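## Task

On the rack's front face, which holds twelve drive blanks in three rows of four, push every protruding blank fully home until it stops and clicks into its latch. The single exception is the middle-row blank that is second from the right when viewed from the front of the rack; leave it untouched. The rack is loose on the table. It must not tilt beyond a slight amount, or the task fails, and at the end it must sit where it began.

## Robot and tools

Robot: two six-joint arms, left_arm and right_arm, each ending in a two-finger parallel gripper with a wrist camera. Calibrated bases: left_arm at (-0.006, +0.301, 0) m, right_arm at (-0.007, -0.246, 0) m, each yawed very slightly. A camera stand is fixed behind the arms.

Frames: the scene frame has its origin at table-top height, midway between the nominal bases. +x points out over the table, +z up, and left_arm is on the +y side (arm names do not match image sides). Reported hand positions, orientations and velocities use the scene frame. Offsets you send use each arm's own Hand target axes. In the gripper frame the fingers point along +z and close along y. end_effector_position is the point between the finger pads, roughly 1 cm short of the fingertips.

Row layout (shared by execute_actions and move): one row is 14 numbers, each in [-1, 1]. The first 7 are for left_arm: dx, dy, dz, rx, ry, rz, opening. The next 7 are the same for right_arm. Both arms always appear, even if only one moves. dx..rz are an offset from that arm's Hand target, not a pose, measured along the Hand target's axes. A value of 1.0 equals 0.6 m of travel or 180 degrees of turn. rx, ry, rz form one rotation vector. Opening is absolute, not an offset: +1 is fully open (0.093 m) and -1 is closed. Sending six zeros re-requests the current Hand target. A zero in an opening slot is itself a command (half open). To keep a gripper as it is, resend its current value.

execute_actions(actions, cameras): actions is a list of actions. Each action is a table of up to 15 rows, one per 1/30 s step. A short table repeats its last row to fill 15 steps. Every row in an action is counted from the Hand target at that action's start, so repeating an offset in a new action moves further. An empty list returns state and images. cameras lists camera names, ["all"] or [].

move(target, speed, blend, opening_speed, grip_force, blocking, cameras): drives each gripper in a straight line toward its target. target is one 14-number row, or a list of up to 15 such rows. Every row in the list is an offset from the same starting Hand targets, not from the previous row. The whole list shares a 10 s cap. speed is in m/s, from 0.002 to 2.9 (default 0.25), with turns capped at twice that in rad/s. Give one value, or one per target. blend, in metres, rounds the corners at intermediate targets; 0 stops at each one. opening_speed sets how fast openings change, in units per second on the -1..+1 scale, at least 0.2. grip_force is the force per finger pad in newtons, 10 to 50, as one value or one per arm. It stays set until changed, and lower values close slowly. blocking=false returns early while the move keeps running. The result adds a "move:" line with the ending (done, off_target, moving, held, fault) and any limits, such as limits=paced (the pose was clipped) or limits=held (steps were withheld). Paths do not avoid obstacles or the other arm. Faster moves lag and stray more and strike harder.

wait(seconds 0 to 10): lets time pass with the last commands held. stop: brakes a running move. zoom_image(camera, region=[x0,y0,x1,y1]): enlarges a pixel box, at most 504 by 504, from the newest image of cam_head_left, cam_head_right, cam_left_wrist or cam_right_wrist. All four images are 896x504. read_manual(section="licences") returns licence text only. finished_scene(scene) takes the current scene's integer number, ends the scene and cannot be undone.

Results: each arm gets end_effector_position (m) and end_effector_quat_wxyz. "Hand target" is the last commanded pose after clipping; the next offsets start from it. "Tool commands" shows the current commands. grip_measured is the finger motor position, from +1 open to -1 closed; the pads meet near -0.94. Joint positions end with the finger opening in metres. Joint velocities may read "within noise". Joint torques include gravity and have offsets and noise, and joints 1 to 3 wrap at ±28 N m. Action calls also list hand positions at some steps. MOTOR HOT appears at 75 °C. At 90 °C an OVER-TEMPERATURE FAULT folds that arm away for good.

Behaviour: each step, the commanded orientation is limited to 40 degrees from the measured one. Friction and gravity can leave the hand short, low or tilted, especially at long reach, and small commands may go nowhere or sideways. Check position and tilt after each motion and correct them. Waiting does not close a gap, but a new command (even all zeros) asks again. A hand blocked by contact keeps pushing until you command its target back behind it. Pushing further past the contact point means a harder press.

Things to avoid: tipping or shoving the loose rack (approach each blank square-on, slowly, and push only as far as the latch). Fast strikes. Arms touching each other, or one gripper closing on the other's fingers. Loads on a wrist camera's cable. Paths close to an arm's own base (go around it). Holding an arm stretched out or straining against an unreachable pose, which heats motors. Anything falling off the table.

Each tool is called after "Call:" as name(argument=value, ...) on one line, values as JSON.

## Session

Call:
execute_actions(actions=[])

Scene clock: 0.00 s.
left_arm: end_effector_position=(+0.3859, +0.3029, +0.1011) grip_measured=+1.000 end_effector_quat_wxyz=(+0.583, -0.011, +0.810, -0.068) | right_arm: end_effector_position=(+0.3822, -0.2747, +0.0762) grip_measured=+1.000 end_effector_quat_wxyz=(+0.542, +0.031, +0.840, -0.009)
Joint positions: left_arm=[0.128 1.535 0.376 0.838 0.172 -0.072 0.093] | right_arm=[-0.046 1.561 0.398 0.737 -0.03 0.006 0.093]
Joint velocities: within noise
Joint torques (N m): no reading
Heat: left arm: 27 °C; right arm: 26 °C.
Hand target: left_arm +0.3871, +0.3030, +0.1035; +0.585, -0.010, +0.808, -0.068 | right_arm +0.3870, -0.2751, +0.0865; +0.555, +0.031, +0.831, -0.010
Tool commands: left_gripper/opening=+1.0 right_gripper/opening=+1.0
camera_calibration:
cam_left_wrist: T_world_to_cam=[[-0.06455, -0.990449, 0.121838, 0.313627], [-0.686449, -0.0445464, -0.725812, 0.390849], [0.724307, -0.130487, -0.677017, -0.089773], [0, 0, 0, 1]] pos_world=[0.353566, 0.316328, 0.184693]
cam_right_wrist: T_world_to_cam=[[-0.0835139, -0.996371, -0.0164401, -0.24064], [-0.75192, 0.0738338, -0.655106, 0.396803], [0.653943, -0.0423489, -0.755358, -0.121529], [0, 0, 0, 1]] pos_world=[0.35774, -0.27421, 0.164194]

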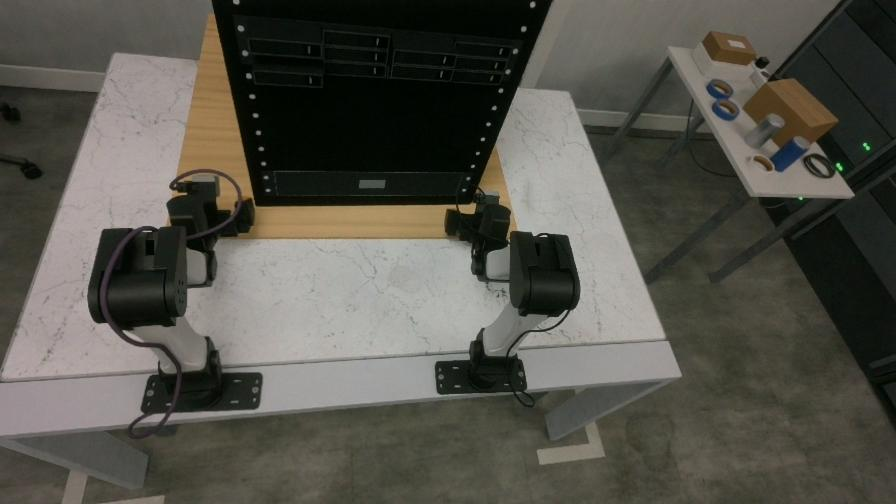

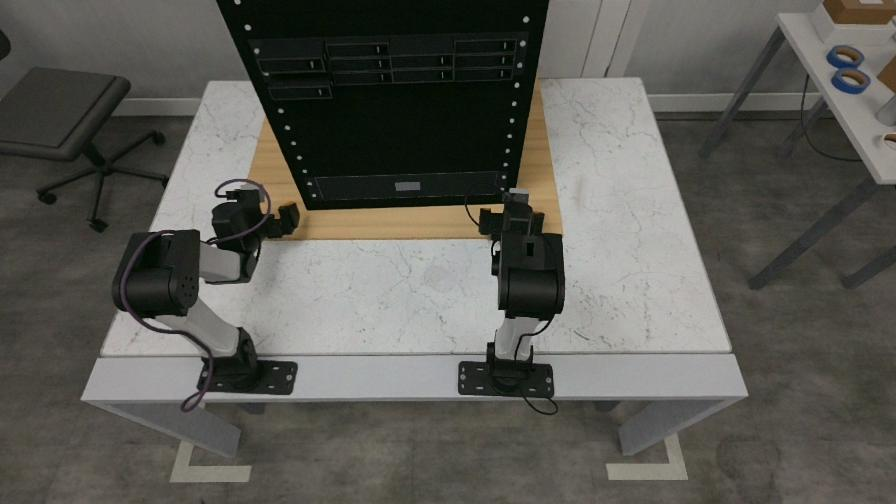

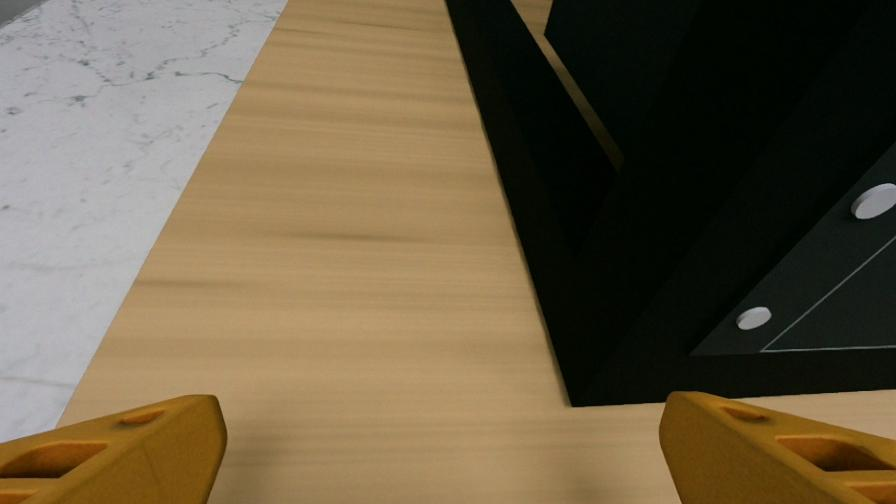

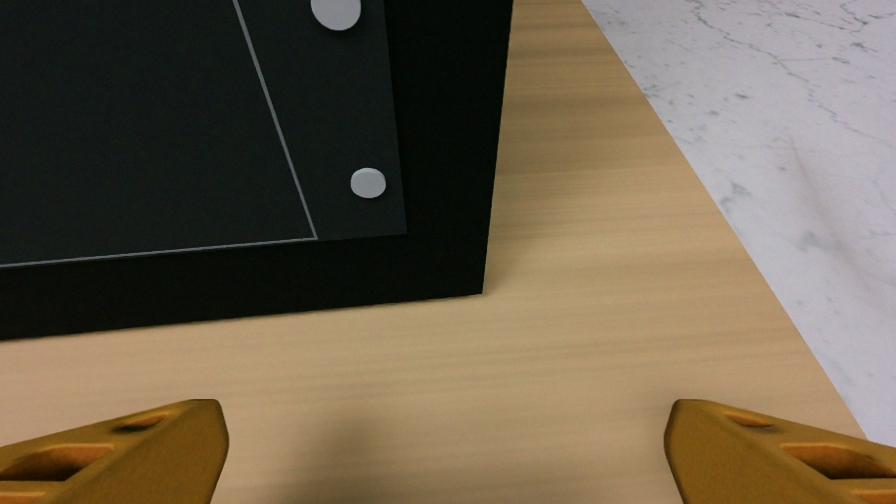

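Call:
move(target=[-0.433, -0.2992, -0.2928, -0.0539, -0.1027, 0.031, -0.92, -0.4283, 0.2556, -0.4059, -0.0297, -0.1254, -0.0118, -0.92], speed=0.35, cameras=["cam_left_wrist", "cam_right_wrist"])

Scene clock: 16.67 s.
left_arm: end_effector_position=(+0.2926, +0.1684, +0.4147) grip_measured=-0.918 end_effector_quat_wxyz=(+0.704, -0.030, +0.709, +0.033) | right_arm: end_effector_position=(+0.2722, -0.1204, +0.4075) grip_measured=-0.917 end_effector_quat_wxyz=(+0.701, -0.016, +0.713, +0.009)
Joint positions: left_arm=[-0.794 1.027 1.099 -0.084 -0.933 -0.006 0.001] | right_arm=[0.863 0.893 1.031 -0.162 0.787 0.009 0.001]
Joint torques (N m): left_arm=[-0.68 -1.92 9.59 1.7 -0.19 0.04] | right_arm=[0.83 -0.24 11.49 1.92 0.04 -0.07]
Heat: left arm: 29 °C; right arm: 28 °C.
Hand target: left_arm +0.2914, +0.1673, +0.4245; +0.707, -0.031, +0.706, +0.032 | right_arm +0.2702, -0.1201, +0.4199; +0.707, -0.013, +0.707, +0.013
Off the commanded pose: left_arm 0.010 m, 0 deg | right_arm 0.013 m, 1 deg.
move: off_target (right_arm)
camera_calibration:
cam_left_wrist: T_world_to_cam=[[0.0869292, -0.996202, -0.00504258, 0.145551], [-0.424409, -0.0324538, -0.904889, 0.544054], [0.901288, 0.0808014, -0.425618, -0.0190118], [0, 0, 0, 1]] pos_world=[0.235384, 0.164191, 0.484951]
cam_right_wrist: T_world_to_cam=[[0.0153757, -0.99988, 0.00167, -0.125318], [-0.432229, -0.00815269, -0.901727, 0.523312], [0.901633, 0.0131429, -0.432302, 0.01487], [0, 0, 0, 1]] pos_world=[0.21471, -0.121232, 0.478522]
Images, in order (width x height): cam_left_wrist 896x504, cam_right_wrist 896x504.

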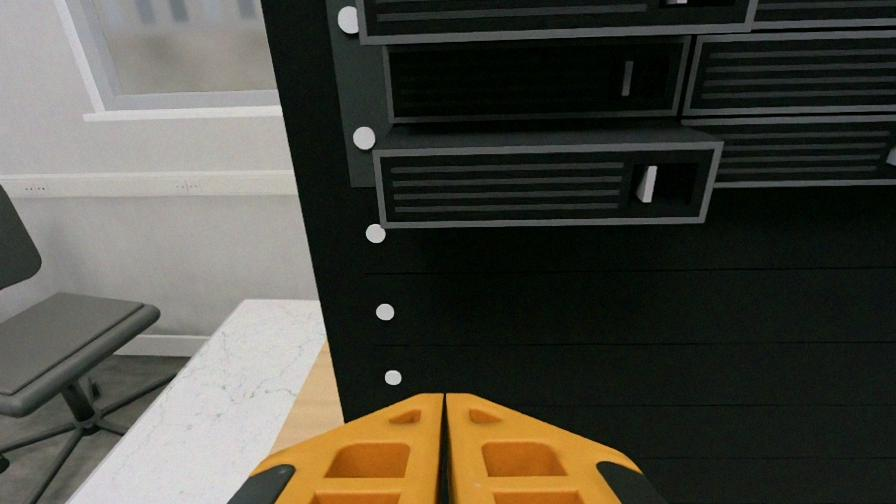

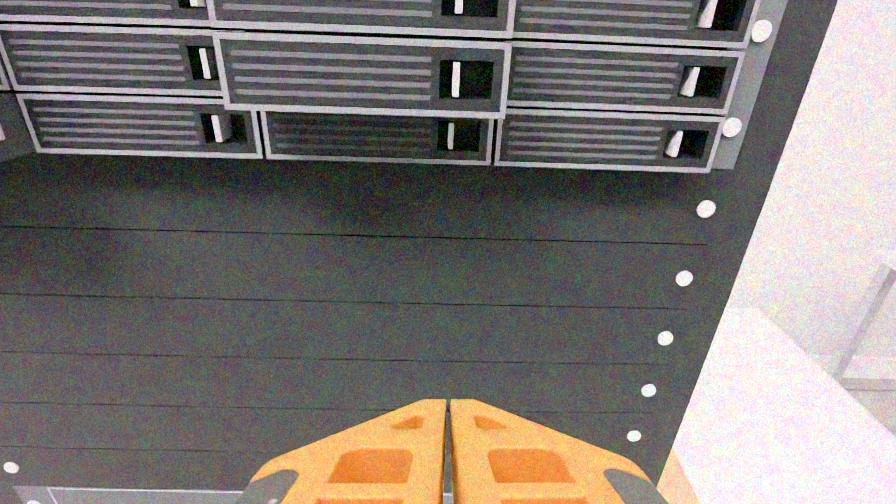

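Call:
move(target=[-0.1667, 0, 0, 0, 0, 0, -0.92, -0.1667, 0, 0, 0, 0, 0, -0.92], speed=0.25, cameras=["cam_left_wrist", "cam_right_wrist"])

Scene clock: 21.33 s.
left_arm: end_effector_position=(+0.2938, +0.1667, +0.5161) grip_measured=-0.918 end_effector_quat_wxyz=(+0.703, -0.022, +0.709, +0.041) | right_arm: end_effector_position=(+0.2737, -0.1192, +0.5084) grip_measured=-0.917 end_effector_quat_wxyz=(+0.701, -0.021, +0.713, +0.002)
Joint positions: left_arm=[-0.796 1.216 1.648 -0.444 -0.935 0.018 0.001] | right_arm=[0.863 1.099 1.57 -0.496 0.79 -0.009 0.001]
Joint torques (N m): left_arm=[-0.65 -2.73 8.59 1.71 -0.16 -0.21] | right_arm=[0.84 -0.88 10.37 1.94 0.01 0.13]
Heat: left arm: 30 °C; right arm: 29 °C.
Hand target: left_arm +0.2913, +0.1672, +0.5245; +0.707, -0.031, +0.706, +0.031 | right_arm +0.2701, -0.1202, +0.5199; +0.707, -0.013, +0.707, +0.013
Off the commanded pose: left_arm 0.009 m, 2 deg | right_arm 0.012 m, 2 deg.
move: off_target (right_arm)
camera_calibration:
cam_left_wrist: T_world_to_cam=[[0.0870822, -0.995783, -0.0288597, 0.156427], [-0.426121, -0.0110477, -0.904599, 0.632965], [0.900465, 0.0910722, -0.425286, 0.0215599], [0, 0, 0, 1]] pos_world=[0.236683, 0.160797, 0.586263]
cam_right_wrist: T_world_to_cam=[[0.012641, -0.999725, 0.0197472, -0.132791], [-0.432177, -0.0232714, -0.901489, 0.613077], [0.9017, 0.00286147, -0.432352, 0.0558149], [0, 0, 0, 1]] pos_world=[0.216308, -0.118647, 0.579436]
Images, in order (width x height): cam_left_wrist 896x504, cam_right_wrist 896x504.

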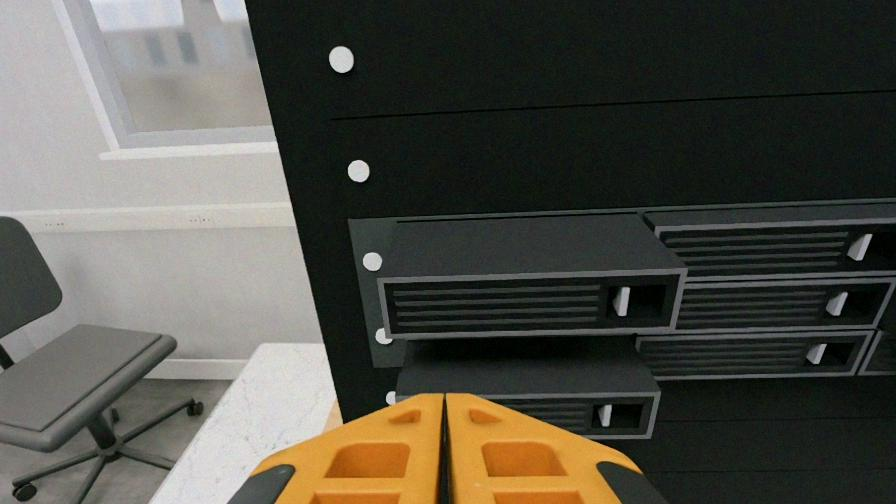

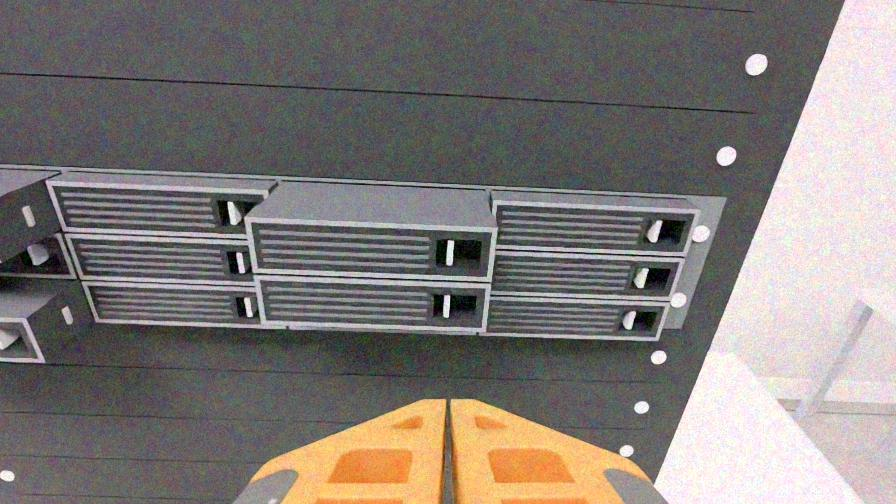

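Call:
move(target=[0.0257, -0.0483, 0.075, 0, 0, 0, -0.92, -0.0033, 0.05, 0.1477, 0, 0.1, 0, -0.92], speed=0.2, cameras=["cam_left_wrist", "cam_right_wrist"])

Scene clock: 38.40 s.
left_arm: end_effector_position=(+0.3373, +0.1403, +0.4986) grip_measured=-0.918 end_effector_quat_wxyz=(+0.700, -0.018, +0.713, +0.043) | right_arm: end_effector_position=(+0.3563, -0.0847, +0.5188) grip_measured=-0.917 end_effector_quat_wxyz=(+0.586, -0.024, +0.810, +0.004)
Joint positions: left_arm=[-0.734 1.342 1.656 -0.341 -0.871 0.017 0.001] | right_arm=[0.692 1.803 2.698 -1.278 0.58 0.195 0.001]
Joint torques (N m): left_arm=[0.8 -4.36 8.84 1.97 -0.03 -0.17] | right_arm=[-0.84 -4.72 7.17 1.99 -0.01 0.19]
Heat: left arm: 32 °C; right arm: 30 °C.
Hand target: left_arm +0.3386, +0.1423, +0.5092; +0.707, -0.031, +0.706, +0.031 | right_arm +0.3576, -0.0870, +0.5219; +0.588, -0.015, +0.809, +0.011
Off the commanded pose: left_arm 0.011 m, 2 deg | right_arm 0.004 m, 1 deg.
move: off_target (left_arm)
camera_calibration:
cam_left_wrist: T_world_to_cam=[[0.0840691, -0.995713, -0.038575, 0.13166], [-0.43581, -0.0019275, -0.900037, 0.635144], [0.896104, 0.0924767, -0.434104, -0.0170168], [0, 0, 0, 1]] pos_world=[0.280982, 0.133893, 0.569344]
cam_right_wrist: T_world_to_cam=[[0.0226608, -0.999529, 0.020686, -0.103596], [-0.679117, -0.0305747, -0.733393, 0.659074], [0.73368, 0.00257102, -0.67949, 0.173875], [0, 0, 0, 1]] pos_world=[0.322367, -0.0838433, 0.603649]
Images, in order (width x height): cam_left_wrist 896x504, cam_right_wrist 896x504.

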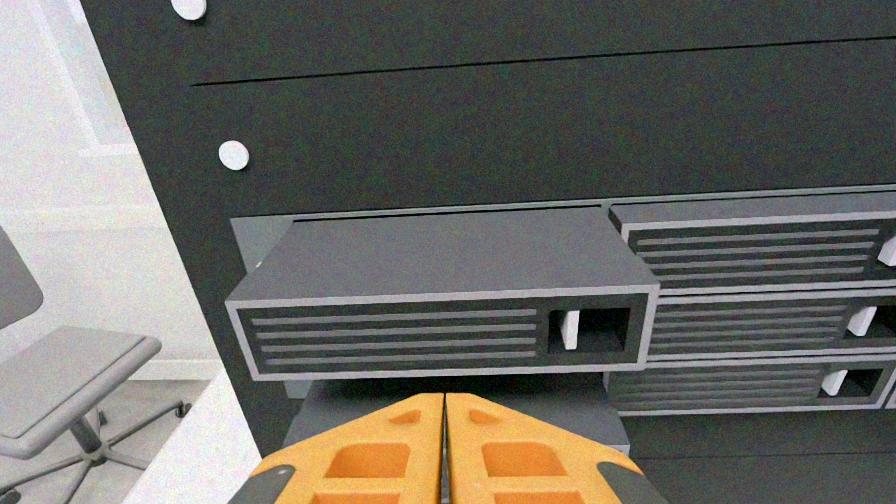

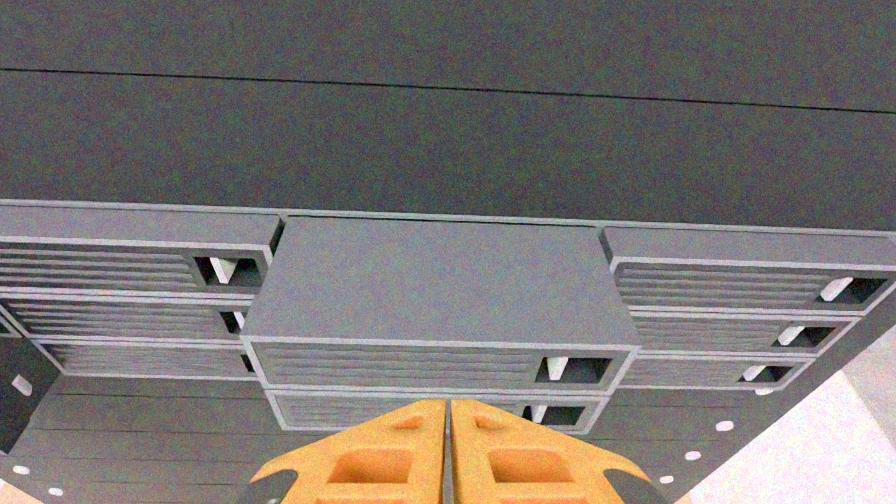

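Call:
move(target=[-0.005, 0, 0.1117, 0, 0, 0, -0.92, 0.0127, 0, 0.0367, 0, 0, 0, -0.92], speed=0.06, cameras=["cam_left_wrist", "cam_right_wrist"])

Scene clock: 50.90 s.
left_arm: end_effector_position=(+0.3962, +0.1475, +0.5035) grip_measured=-0.918 end_effector_quat_wxyz=(+0.698, -0.019, +0.715, +0.044) | right_arm: end_effector_position=(+0.3817, -0.0787, +0.4927) grip_measured=-0.917 end_effector_quat_wxyz=(+0.571, -0.025, +0.821, -0.001)
Joint positions: left_arm=[-0.573 1.498 1.812 -0.344 -0.712 0.017 0.001] | right_arm=[0.654 1.781 2.524 -1.163 0.544 0.195 0.001]
Joint torques (N m): left_arm=[1.91 -4.41 9.06 2.23 0.14 -0.19] | right_arm=[-0.84 -9.29 4.96 2.29 0 0.04]
Heat: left arm: 35 °C; right arm: 30 °C.
Hand target: left_arm +0.4055, +0.1482, +0.5121; +0.707, -0.031, +0.706, +0.031 | right_arm +0.3762, -0.0863, +0.5079; +0.588, -0.015, +0.809, +0.011
Off the commanded pose: left_arm 0.013 m, 2 deg | right_arm 0.018 m, 3 deg.
move: off_target (left_arm, right_arm)
camera_calibration:
cam_left_wrist: T_world_to_cam=[[0.0861847, -0.995572, -0.0375352, 0.132603], [-0.440751, -0.00431282, -0.897619, 0.66634], [0.893482, 0.0939047, -0.439171, -0.0650458], [0, 0, 0, 1]] pos_world=[0.340379, 0.140998, 0.574531]
cam_right_wrist: T_world_to_cam=[[0.0180724, -0.999369, 0.0305621, -0.100752], [-0.706652, -0.0343916, -0.706724, 0.654442], [0.70733, -0.00882456, -0.706828, 0.160133], [0, 0, 0, 1]] pos_world=[0.351018, -0.0767679, 0.578776]
Images, in order (width x height): cam_left_wrist 896x504, cam_right_wrist 896x504.

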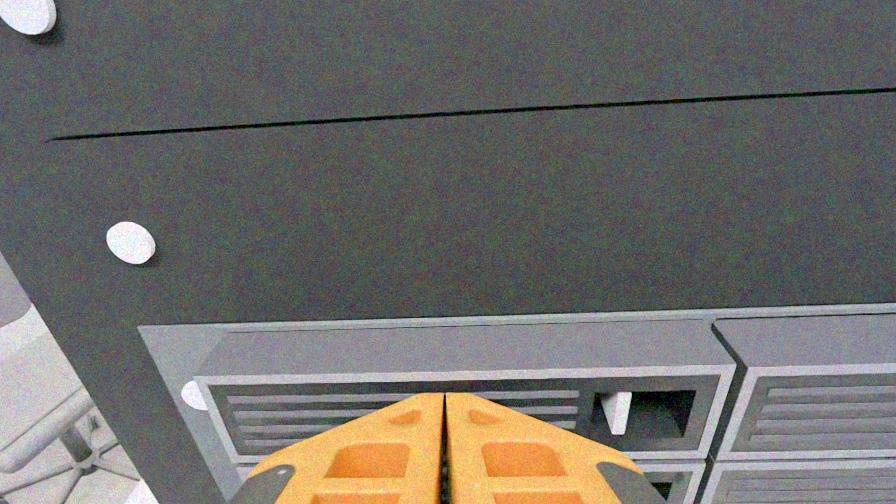

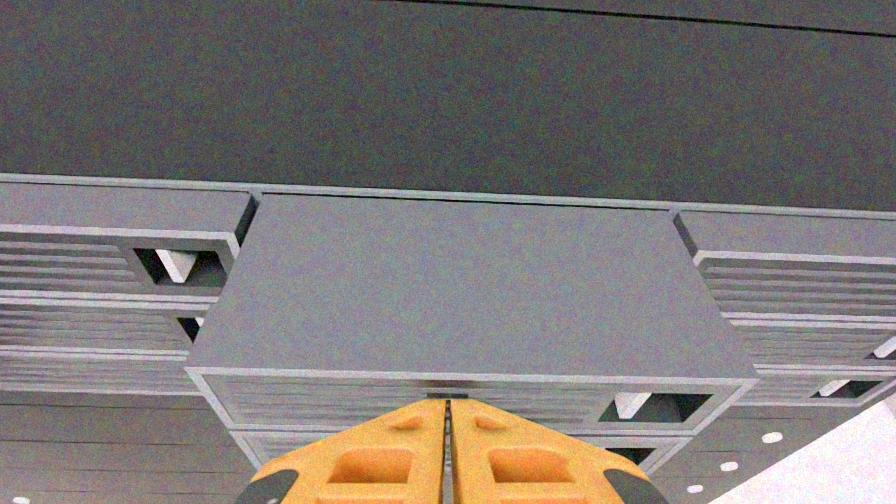

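Call:
move(target=[[0, 0, 0.01, 0, 0, 0, -0.92, -0.0035, 0, -0.0273, 0, 0, 0, -0.92], [0, 0, -0.075, 0, 0, 0, -0.92, -0.0173, 0, 0.0153, 0, 0, 0, -0.92]], speed=0.06, cameras=["cam_left_wrist", "cam_right_wrist"])

Scene clock: 62.93 s.
left_arm: end_effector_position=(+0.3654, +0.1430, +0.5126) grip_measured=-0.918 end_effector_quat_wxyz=(+0.705, -0.026, +0.707, +0.037) | right_arm: end_effector_position=(+0.3867, -0.0831, +0.5114) grip_measured=-0.917 end_effector_quat_wxyz=(+0.586, -0.014, +0.810, +0.011)
Joint positions: left_arm=[-0.654 1.428 1.768 -0.343 -0.792 0.014 0.001] | right_arm=[0.631 1.881 2.753 -1.241 0.522 0.192 0.001]
Joint torques (N m): left_arm=[-0.64 -7.86 4.86 1.94 -0.17 -0.17] | right_arm=[-0.85 -5.6 7.45 2.04 -0.03 -0.08]
Heat: left arm: 36 °C; right arm: 31 °C.
Hand target: left_arm +0.3607, +0.1443, +0.5121; +0.707, -0.031, +0.706, +0.031 | right_arm +0.3881, -0.0857, +0.5150; +0.588, -0.015, +0.809, +0.011
Off the commanded pose: left_arm 0.005 m, 1 deg | right_arm 0.005 m, 0 deg.
move: done
camera_calibration:
cam_left_wrist: T_world_to_cam=[[0.0864711, -0.996102, -0.017451, 0.120897], [-0.420372, -0.0206002, -0.907118, 0.660636], [0.903222, 0.0857755, -0.420514, -0.0449797], [0, 0, 0, 1]] pos_world=[0.307885, 0.137893, 0.58247]
cam_right_wrist: T_world_to_cam=[[0.0154933, -0.999878, -0.00189798, -0.0882591], [-0.680447, -0.00915278, -0.73274, 0.676357], [0.732634, 0.0126441, -0.680506, 0.148277], [0, 0, 0, 1]] pos_world=[0.35296, -0.0839327, 0.596329]
Images, in order (width x height): cam_left_wrist 896x504, cam_right_wrist 896x504.

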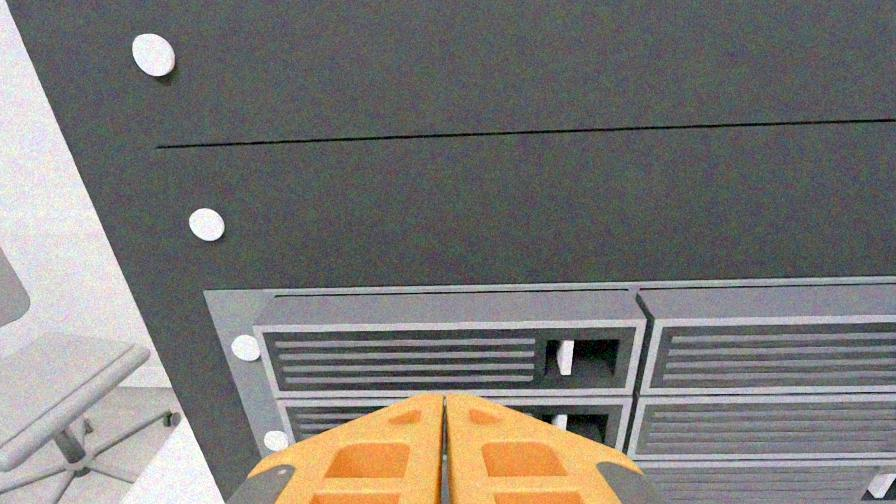

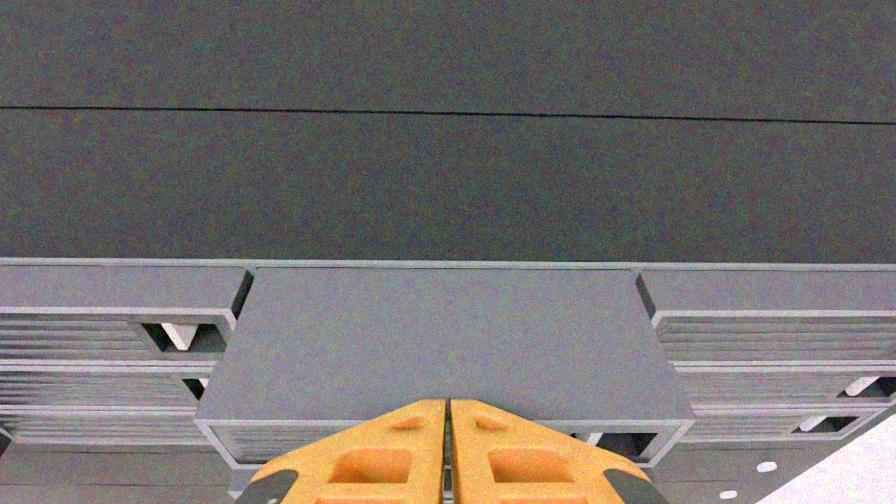

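Call:
move(target=[[0, 0, -0.0417, 0, 0, 0, -0.92, 0.0192, 0, -0.0377, 0, 0, 0, -0.92], [0.0967, 0, -0.0417, 0, 0, 0, -0.92, 0.0477, 0, -0.0283, 0, 0, 0, -0.92], [0.0967, 0, -0.0417, 0, 0, 0, -0.92, 0.0295, 0, -0.0288, 0, 0, 0, -0.92], [0.0967, 0, -0.0417, 0, 0, 0, -0.92, 0.0213, 0, -0.0035, 0, 0, 0, -0.92]], speed=[0.12, 0.12, 0.06, 0.06], blend=[0.005, 0, 0, 0], cameras=["cam_left_wrist", "cam_right_wrist"])

Scene clock: 80.77 s.
left_arm: end_effector_position=(+0.3399, +0.1410, +0.4555) grip_measured=-0.918 end_effector_quat_wxyz=(+0.705, -0.028, +0.707, +0.035) | right_arm: end_effector_position=(+0.3817, -0.0837, +0.4969) grip_measured=-0.917 end_effector_quat_wxyz=(+0.583, -0.014, +0.813, +0.009)
Joint positions: left_arm=[-0.726 1.266 1.394 -0.132 -0.865 0.007 0.001] | right_arm=[0.641 1.727 2.43 -1.085 0.533 0.199 0.001]
Joint torques (N m): left_arm=[-0.55 -6.67 5.23 1.92 -0.2 -0.1] | right_arm=[-0.7 -5.26 8.77 2.02 -0.06 -0.09]
Heat: left arm: 34 °C; right arm: 30 °C.
Hand target: left_arm +0.3358, +0.1421, +0.4541; +0.707, -0.031, +0.706, +0.031 | right_arm +0.3822, -0.0861, +0.5035; +0.588, -0.015, +0.809, +0.011
Off the commanded pose: left_arm 0.004 m, 1 deg | right_arm 0.007 m, 1 deg.
move: done
camera_calibration:
cam_left_wrist: T_world_to_cam=[[0.0871982, -0.996132, -0.0108464, 0.116742], [-0.420396, -0.0269249, -0.906941, 0.598946], [0.903141, 0.0836434, -0.421118, -0.0451422], [0, 0, 0, 1]] pos_world=[0.282385, 0.136193, 0.525465]
cam_right_wrist: T_world_to_cam=[[0.0125526, -0.99992, 0.00143668, -0.0892478], [-0.686153, -0.0096588, -0.727393, 0.661772], [0.727349, 0.0081449, -0.686219, 0.146627], [0, 0, 0, 1]] pos_world=[0.348548, -0.084043, 0.582115]
Images, in order (width x height): cam_left_wrist 896x504, cam_right_wrist 896x504.

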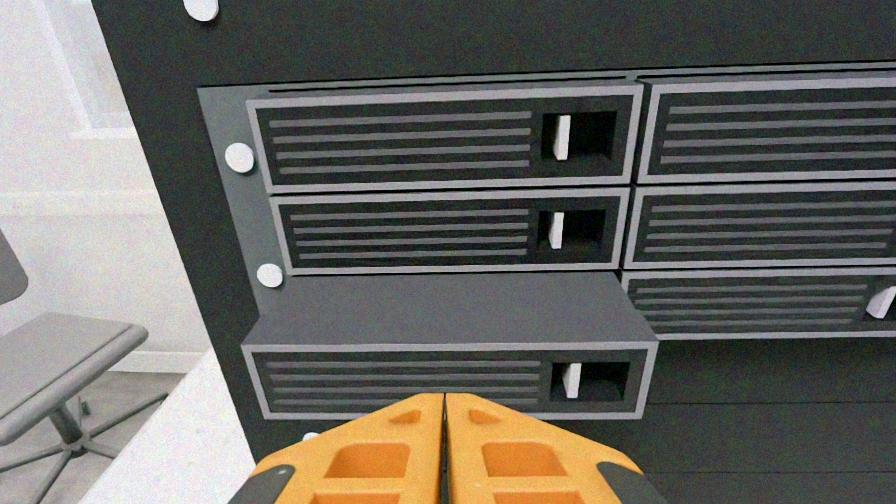

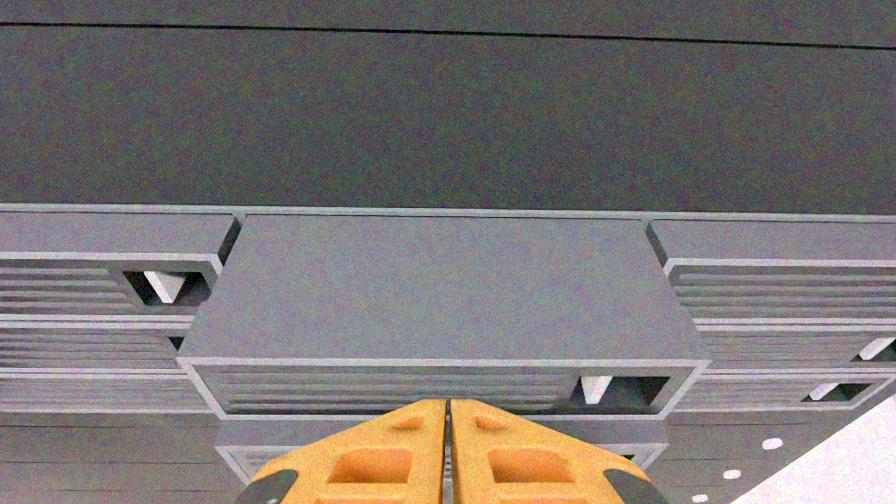

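Call:
move(target=[0.0083, 0, 0.0417, 0, 0, 0, -0.92, -0.0215, 0, 0.0661, 0, 0, 0, -0.92], speed=0.05, cameras=["cam_left_wrist", "cam_right_wrist"])

Scene clock: 93.67 s.
left_arm: end_effector_position=(+0.3561, +0.1455, +0.4538) grip_measured=-0.918 end_effector_quat_wxyz=(+0.709, -0.031, +0.704, +0.031) | right_arm: end_effector_position=(+0.4174, -0.0830, +0.4994) grip_measured=-0.917 end_effector_quat_wxyz=(+0.583, -0.016, +0.812, +0.010)
Joint positions: left_arm=[-0.669 1.292 1.394 -0.093 -0.807 0.007 0.001] | right_arm=[0.575 1.947 2.773 -1.193 0.469 0.17 0.001]
Joint torques (N m): left_arm=[0.84 -4.3 6.42 1.97 -0.01 -0.11] | right_arm=[-1.2 -5.61 7.5 2.23 -0.07 -0.1]
Heat: left arm: 33 °C; right arm: 31 °C.
Hand target: left_arm +0.3607, +0.1444, +0.4491; +0.707, -0.031, +0.706, +0.031 | right_arm +0.4238, -0.0845, +0.5035; +0.588, -0.015, +0.809, +0.011
Off the commanded pose: left_arm 0.007 m, 0 deg | right_arm 0.008 m, 1 deg.
move: done
camera_calibration:
cam_left_wrist: T_world_to_cam=[[0.0861629, -0.99628, -0.00134475, 0.115891], [-0.411668, -0.0343737, -0.910686, 0.604076], [0.907252, 0.0790209, -0.413098, -0.0653562], [0, 0, 0, 1]] pos_world=[0.297988, 0.141388, 0.523281]
cam_right_wrist: T_world_to_cam=[[0.0164935, -0.999862, 0.00212294, -0.0910024], [-0.68567, -0.012856, -0.727799, 0.687808], [0.727725, 0.0105483, -0.685788, 0.122104], [0, 0, 0, 1]] pos_world=[0.384252, -0.0834354, 0.584517]
Images, in order (width x height): cam_left_wrist 896x504, cam_right_wrist 896x504.

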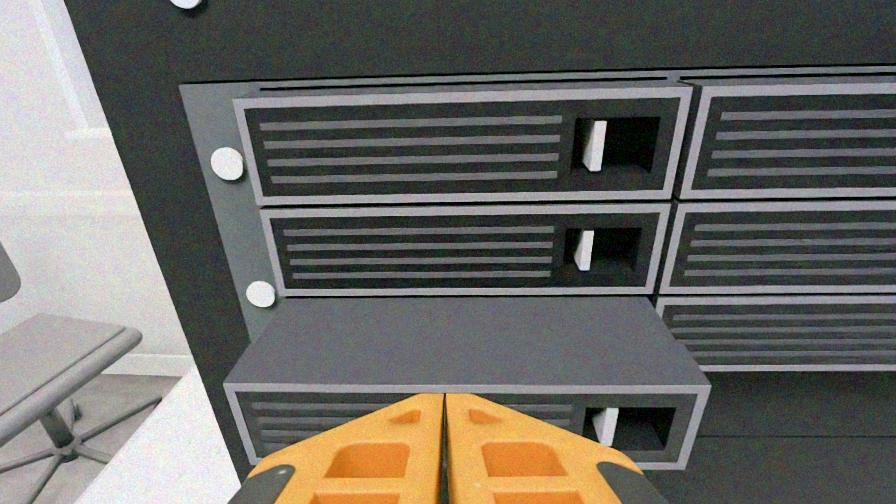

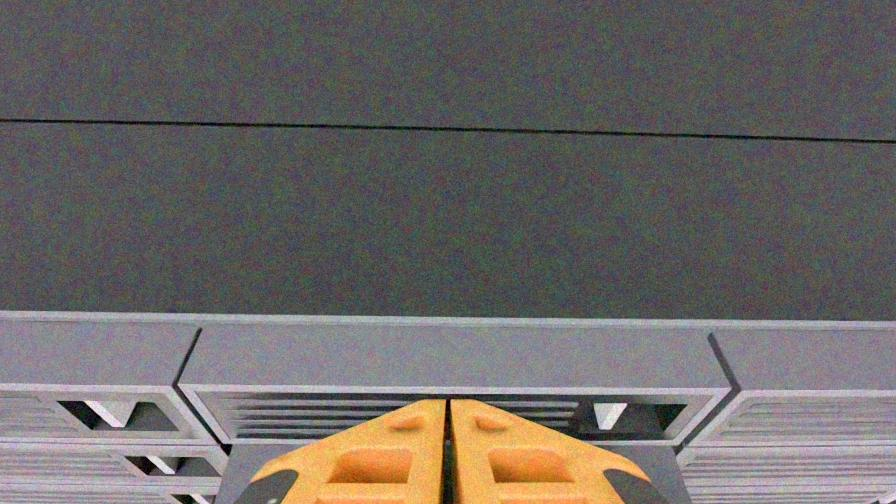

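Call:
move(target=[[0.0317, 0, 0, 0, 0, 0, -0.92, -0.0042, 0, 0.0127, 0, 0, 0, -0.92], [-0.005, 0, 0.0067, 0, 0, 0, -0.92, -0.0042, 0, 0.0127, 0, 0, 0, -0.92], [-0.005, 0, 0.0833, 0, 0, 0, -0.92, 0, 0, -0.1, 0, 0, 0, -0.92]], speed=[0.06, 0.06, 0.06], cameras=["cam_left_wrist", "cam_right_wrist"])

Scene clock: 104.23 s.
left_arm: end_effector_position=(+0.3976, +0.1471, +0.4432) grip_measured=-0.918 end_effector_quat_wxyz=(+0.698, -0.022, +0.715, +0.039) | right_arm: end_effector_position=(+0.3794, -0.0804, +0.5064) grip_measured=-0.918 end_effector_quat_wxyz=(+0.575, -0.027, +0.818, -0.001)
Joint positions: left_arm=[-0.57 1.402 1.465 -0.093 -0.707 0.007 0.001] | right_arm=[0.654 1.925 2.851 -1.334 0.544 0.186 0.001]
Joint torques (N m): left_arm=[2.66 -3.33 10.07 2.25 0.2 -0.04] | right_arm=[0.76 -9.26 6.2 2 0.18 0.17]
Heat: left arm: 34 °C; right arm: 31 °C.
Hand target: left_arm +0.4104, +0.1486, +0.4522; +0.707, -0.031, +0.706, +0.031 | right_arm +0.3668, -0.0865, +0.5220; +0.588, -0.015, +0.809, +0.011
Off the commanded pose: left_arm 0.016 m, 2 deg | right_arm 0.021 m, 3 deg.
elbow stopped short (right arm): the move would have taken joint 3 (elbow) straighter than the controller allows.
move: off_target (left_arm, right_arm)
camera_calibration:
cam_left_wrist: T_world_to_cam=[[0.0841917, -0.996083, -0.0270297, 0.126072], [-0.439538, -0.0127793, -0.898133, 0.613924], [0.89427, 0.0874959, -0.438892, -0.0922009], [0, 0, 0, 1]] pos_world=[0.341681, 0.141491, 0.514327]
cam_right_wrist: T_world_to_cam=[[0.0210875, -0.999266, 0.03197, -0.104672], [-0.699617, -0.0375923, -0.713529, 0.66295], [0.714207, -0.00732025, -0.699896, 0.165478], [0, 0, 0, 1]] pos_world=[0.347832, -0.0784623, 0.592198]
Images, in order (width x height): cam_left_wrist 896x504, cam_right_wrist 896x504.

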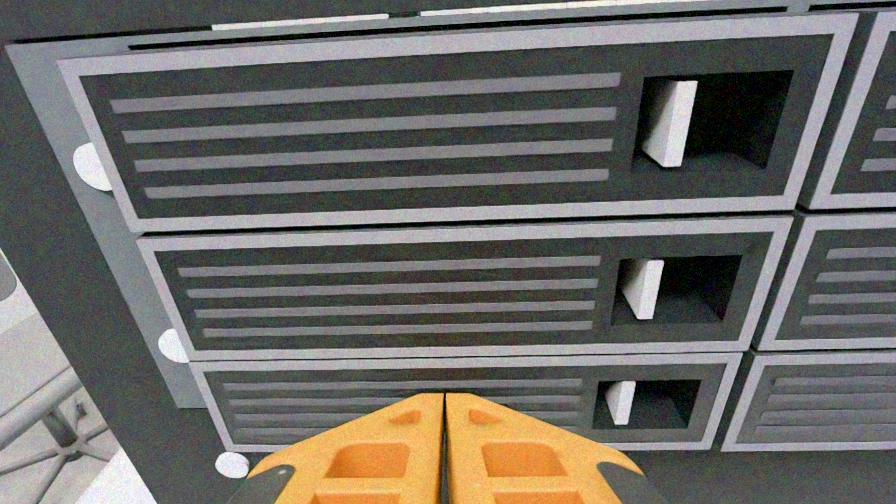

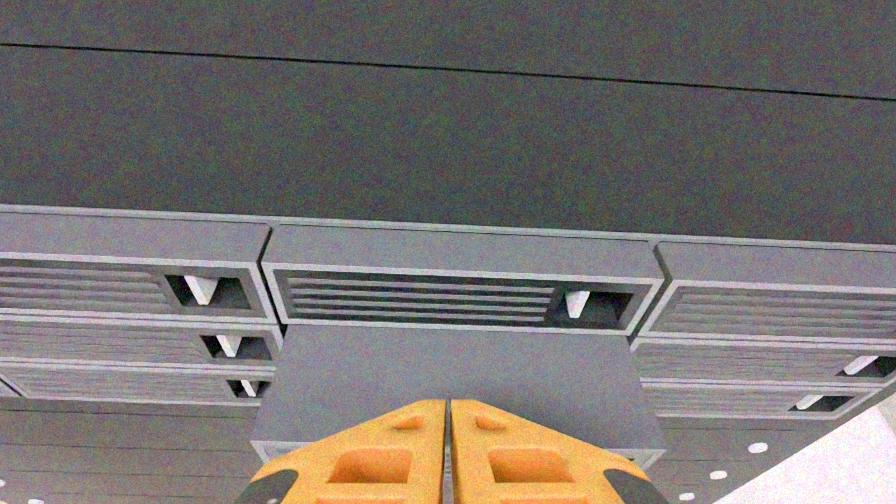

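Call:
move(target=[0, 0, -0.11, 0, 0, 0, -0.92, 0.0547, 0, -0.0873, 0, -0.05, 0, -0.92], speed=0.12, cameras=["all"])

Scene clock: 111.70 s.
left_arm: end_effector_position=(+0.3482, +0.1425, +0.4579) grip_measured=-0.918 end_effector_quat_wxyz=(+0.711, -0.034, +0.702, +0.029) | right_arm: end_effector_position=(+0.3111, -0.0851, +0.4988) grip_measured=-0.917 end_effector_quat_wxyz=(+0.639, -0.018, +0.769, +0.007)
Joint positions: left_arm=[-0.699 1.281 1.398 -0.099 -0.838 0.007 0.001] | right_arm=[0.833 1.362 1.896 -0.785 0.741 0.16 0.001]
Joint torques (N m): left_arm=[-0.54 -6.58 5.14 1.79 -0.18 -0.09] | right_arm=[0.35 -5.18 5.98 2.27 0.13 -0.06]
Heat: left arm: 36 °C; right arm: 31 °C.
Hand target: left_arm +0.3447, +0.1429, +0.4522; +0.707, -0.031, +0.706, +0.031 | right_arm +0.3069, -0.0887, +0.5069; +0.650, -0.014, +0.760, +0.012
Off the commanded pose: left_arm 0.007 m, 1 deg | right_arm 0.010 m, 2 deg.
move: done
camera_calibration:
cam_left_wrist: T_world_to_cam=[[0.0869076, -0.996203, 0.00507757, 0.110419], [-0.406198, -0.0400893, -0.912905, 0.604287], [0.909643, 0.0772759, -0.40814, -0.0590612], [0, 0, 0, 1]] pos_world=[0.289588, 0.138789, 0.526991]
cam_right_wrist: T_world_to_cam=[[0.0164399, -0.99983, 0.00830616, -0.0945042], [-0.575933, -0.01626, -0.817335, 0.6247], [0.817332, 0.00865313, -0.576102, 0.116405], [0, 0, 0, 1]] pos_world=[0.266198, -0.0853378, 0.578436]

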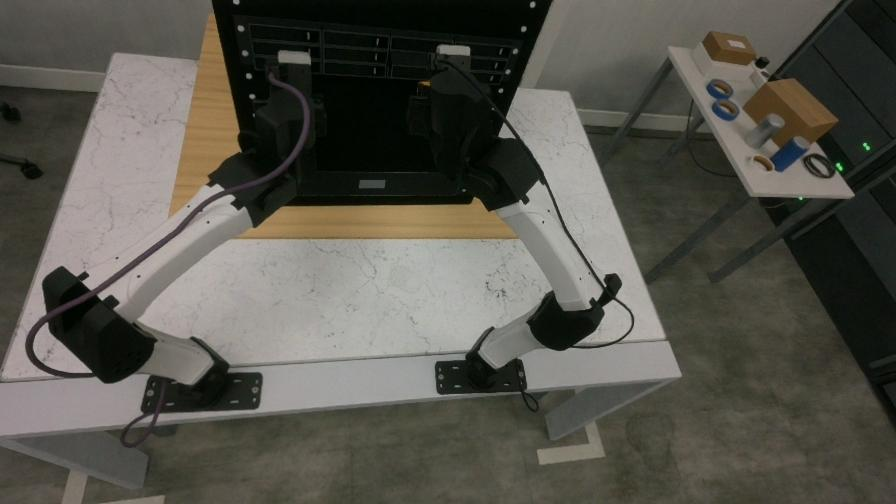

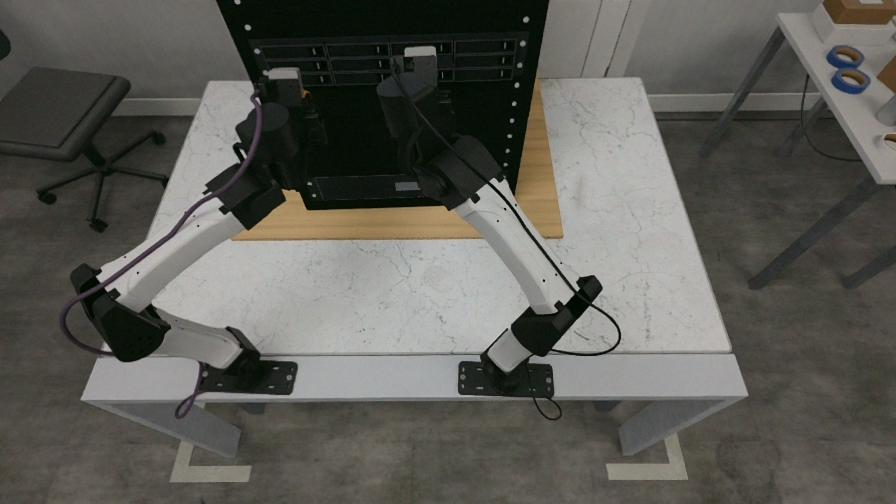

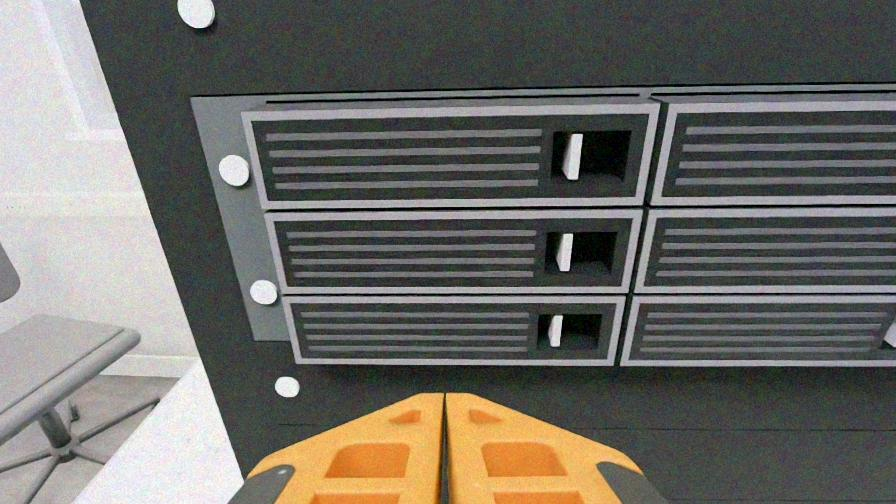

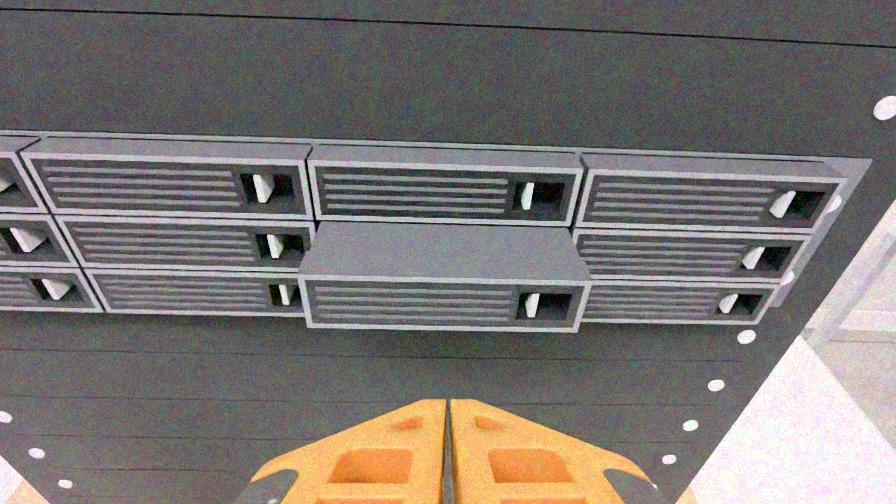

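Call:
zoom_image(camera="cam_right_wrist", region=[200, 120, 700, 340])

Scaled by 1.008 from the camera's 896x504 image, which has a finer 1280x720 frame.

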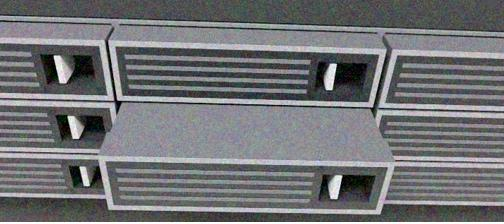

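Call:
finished_scene(scene=2)

The scene is finished: the task was done.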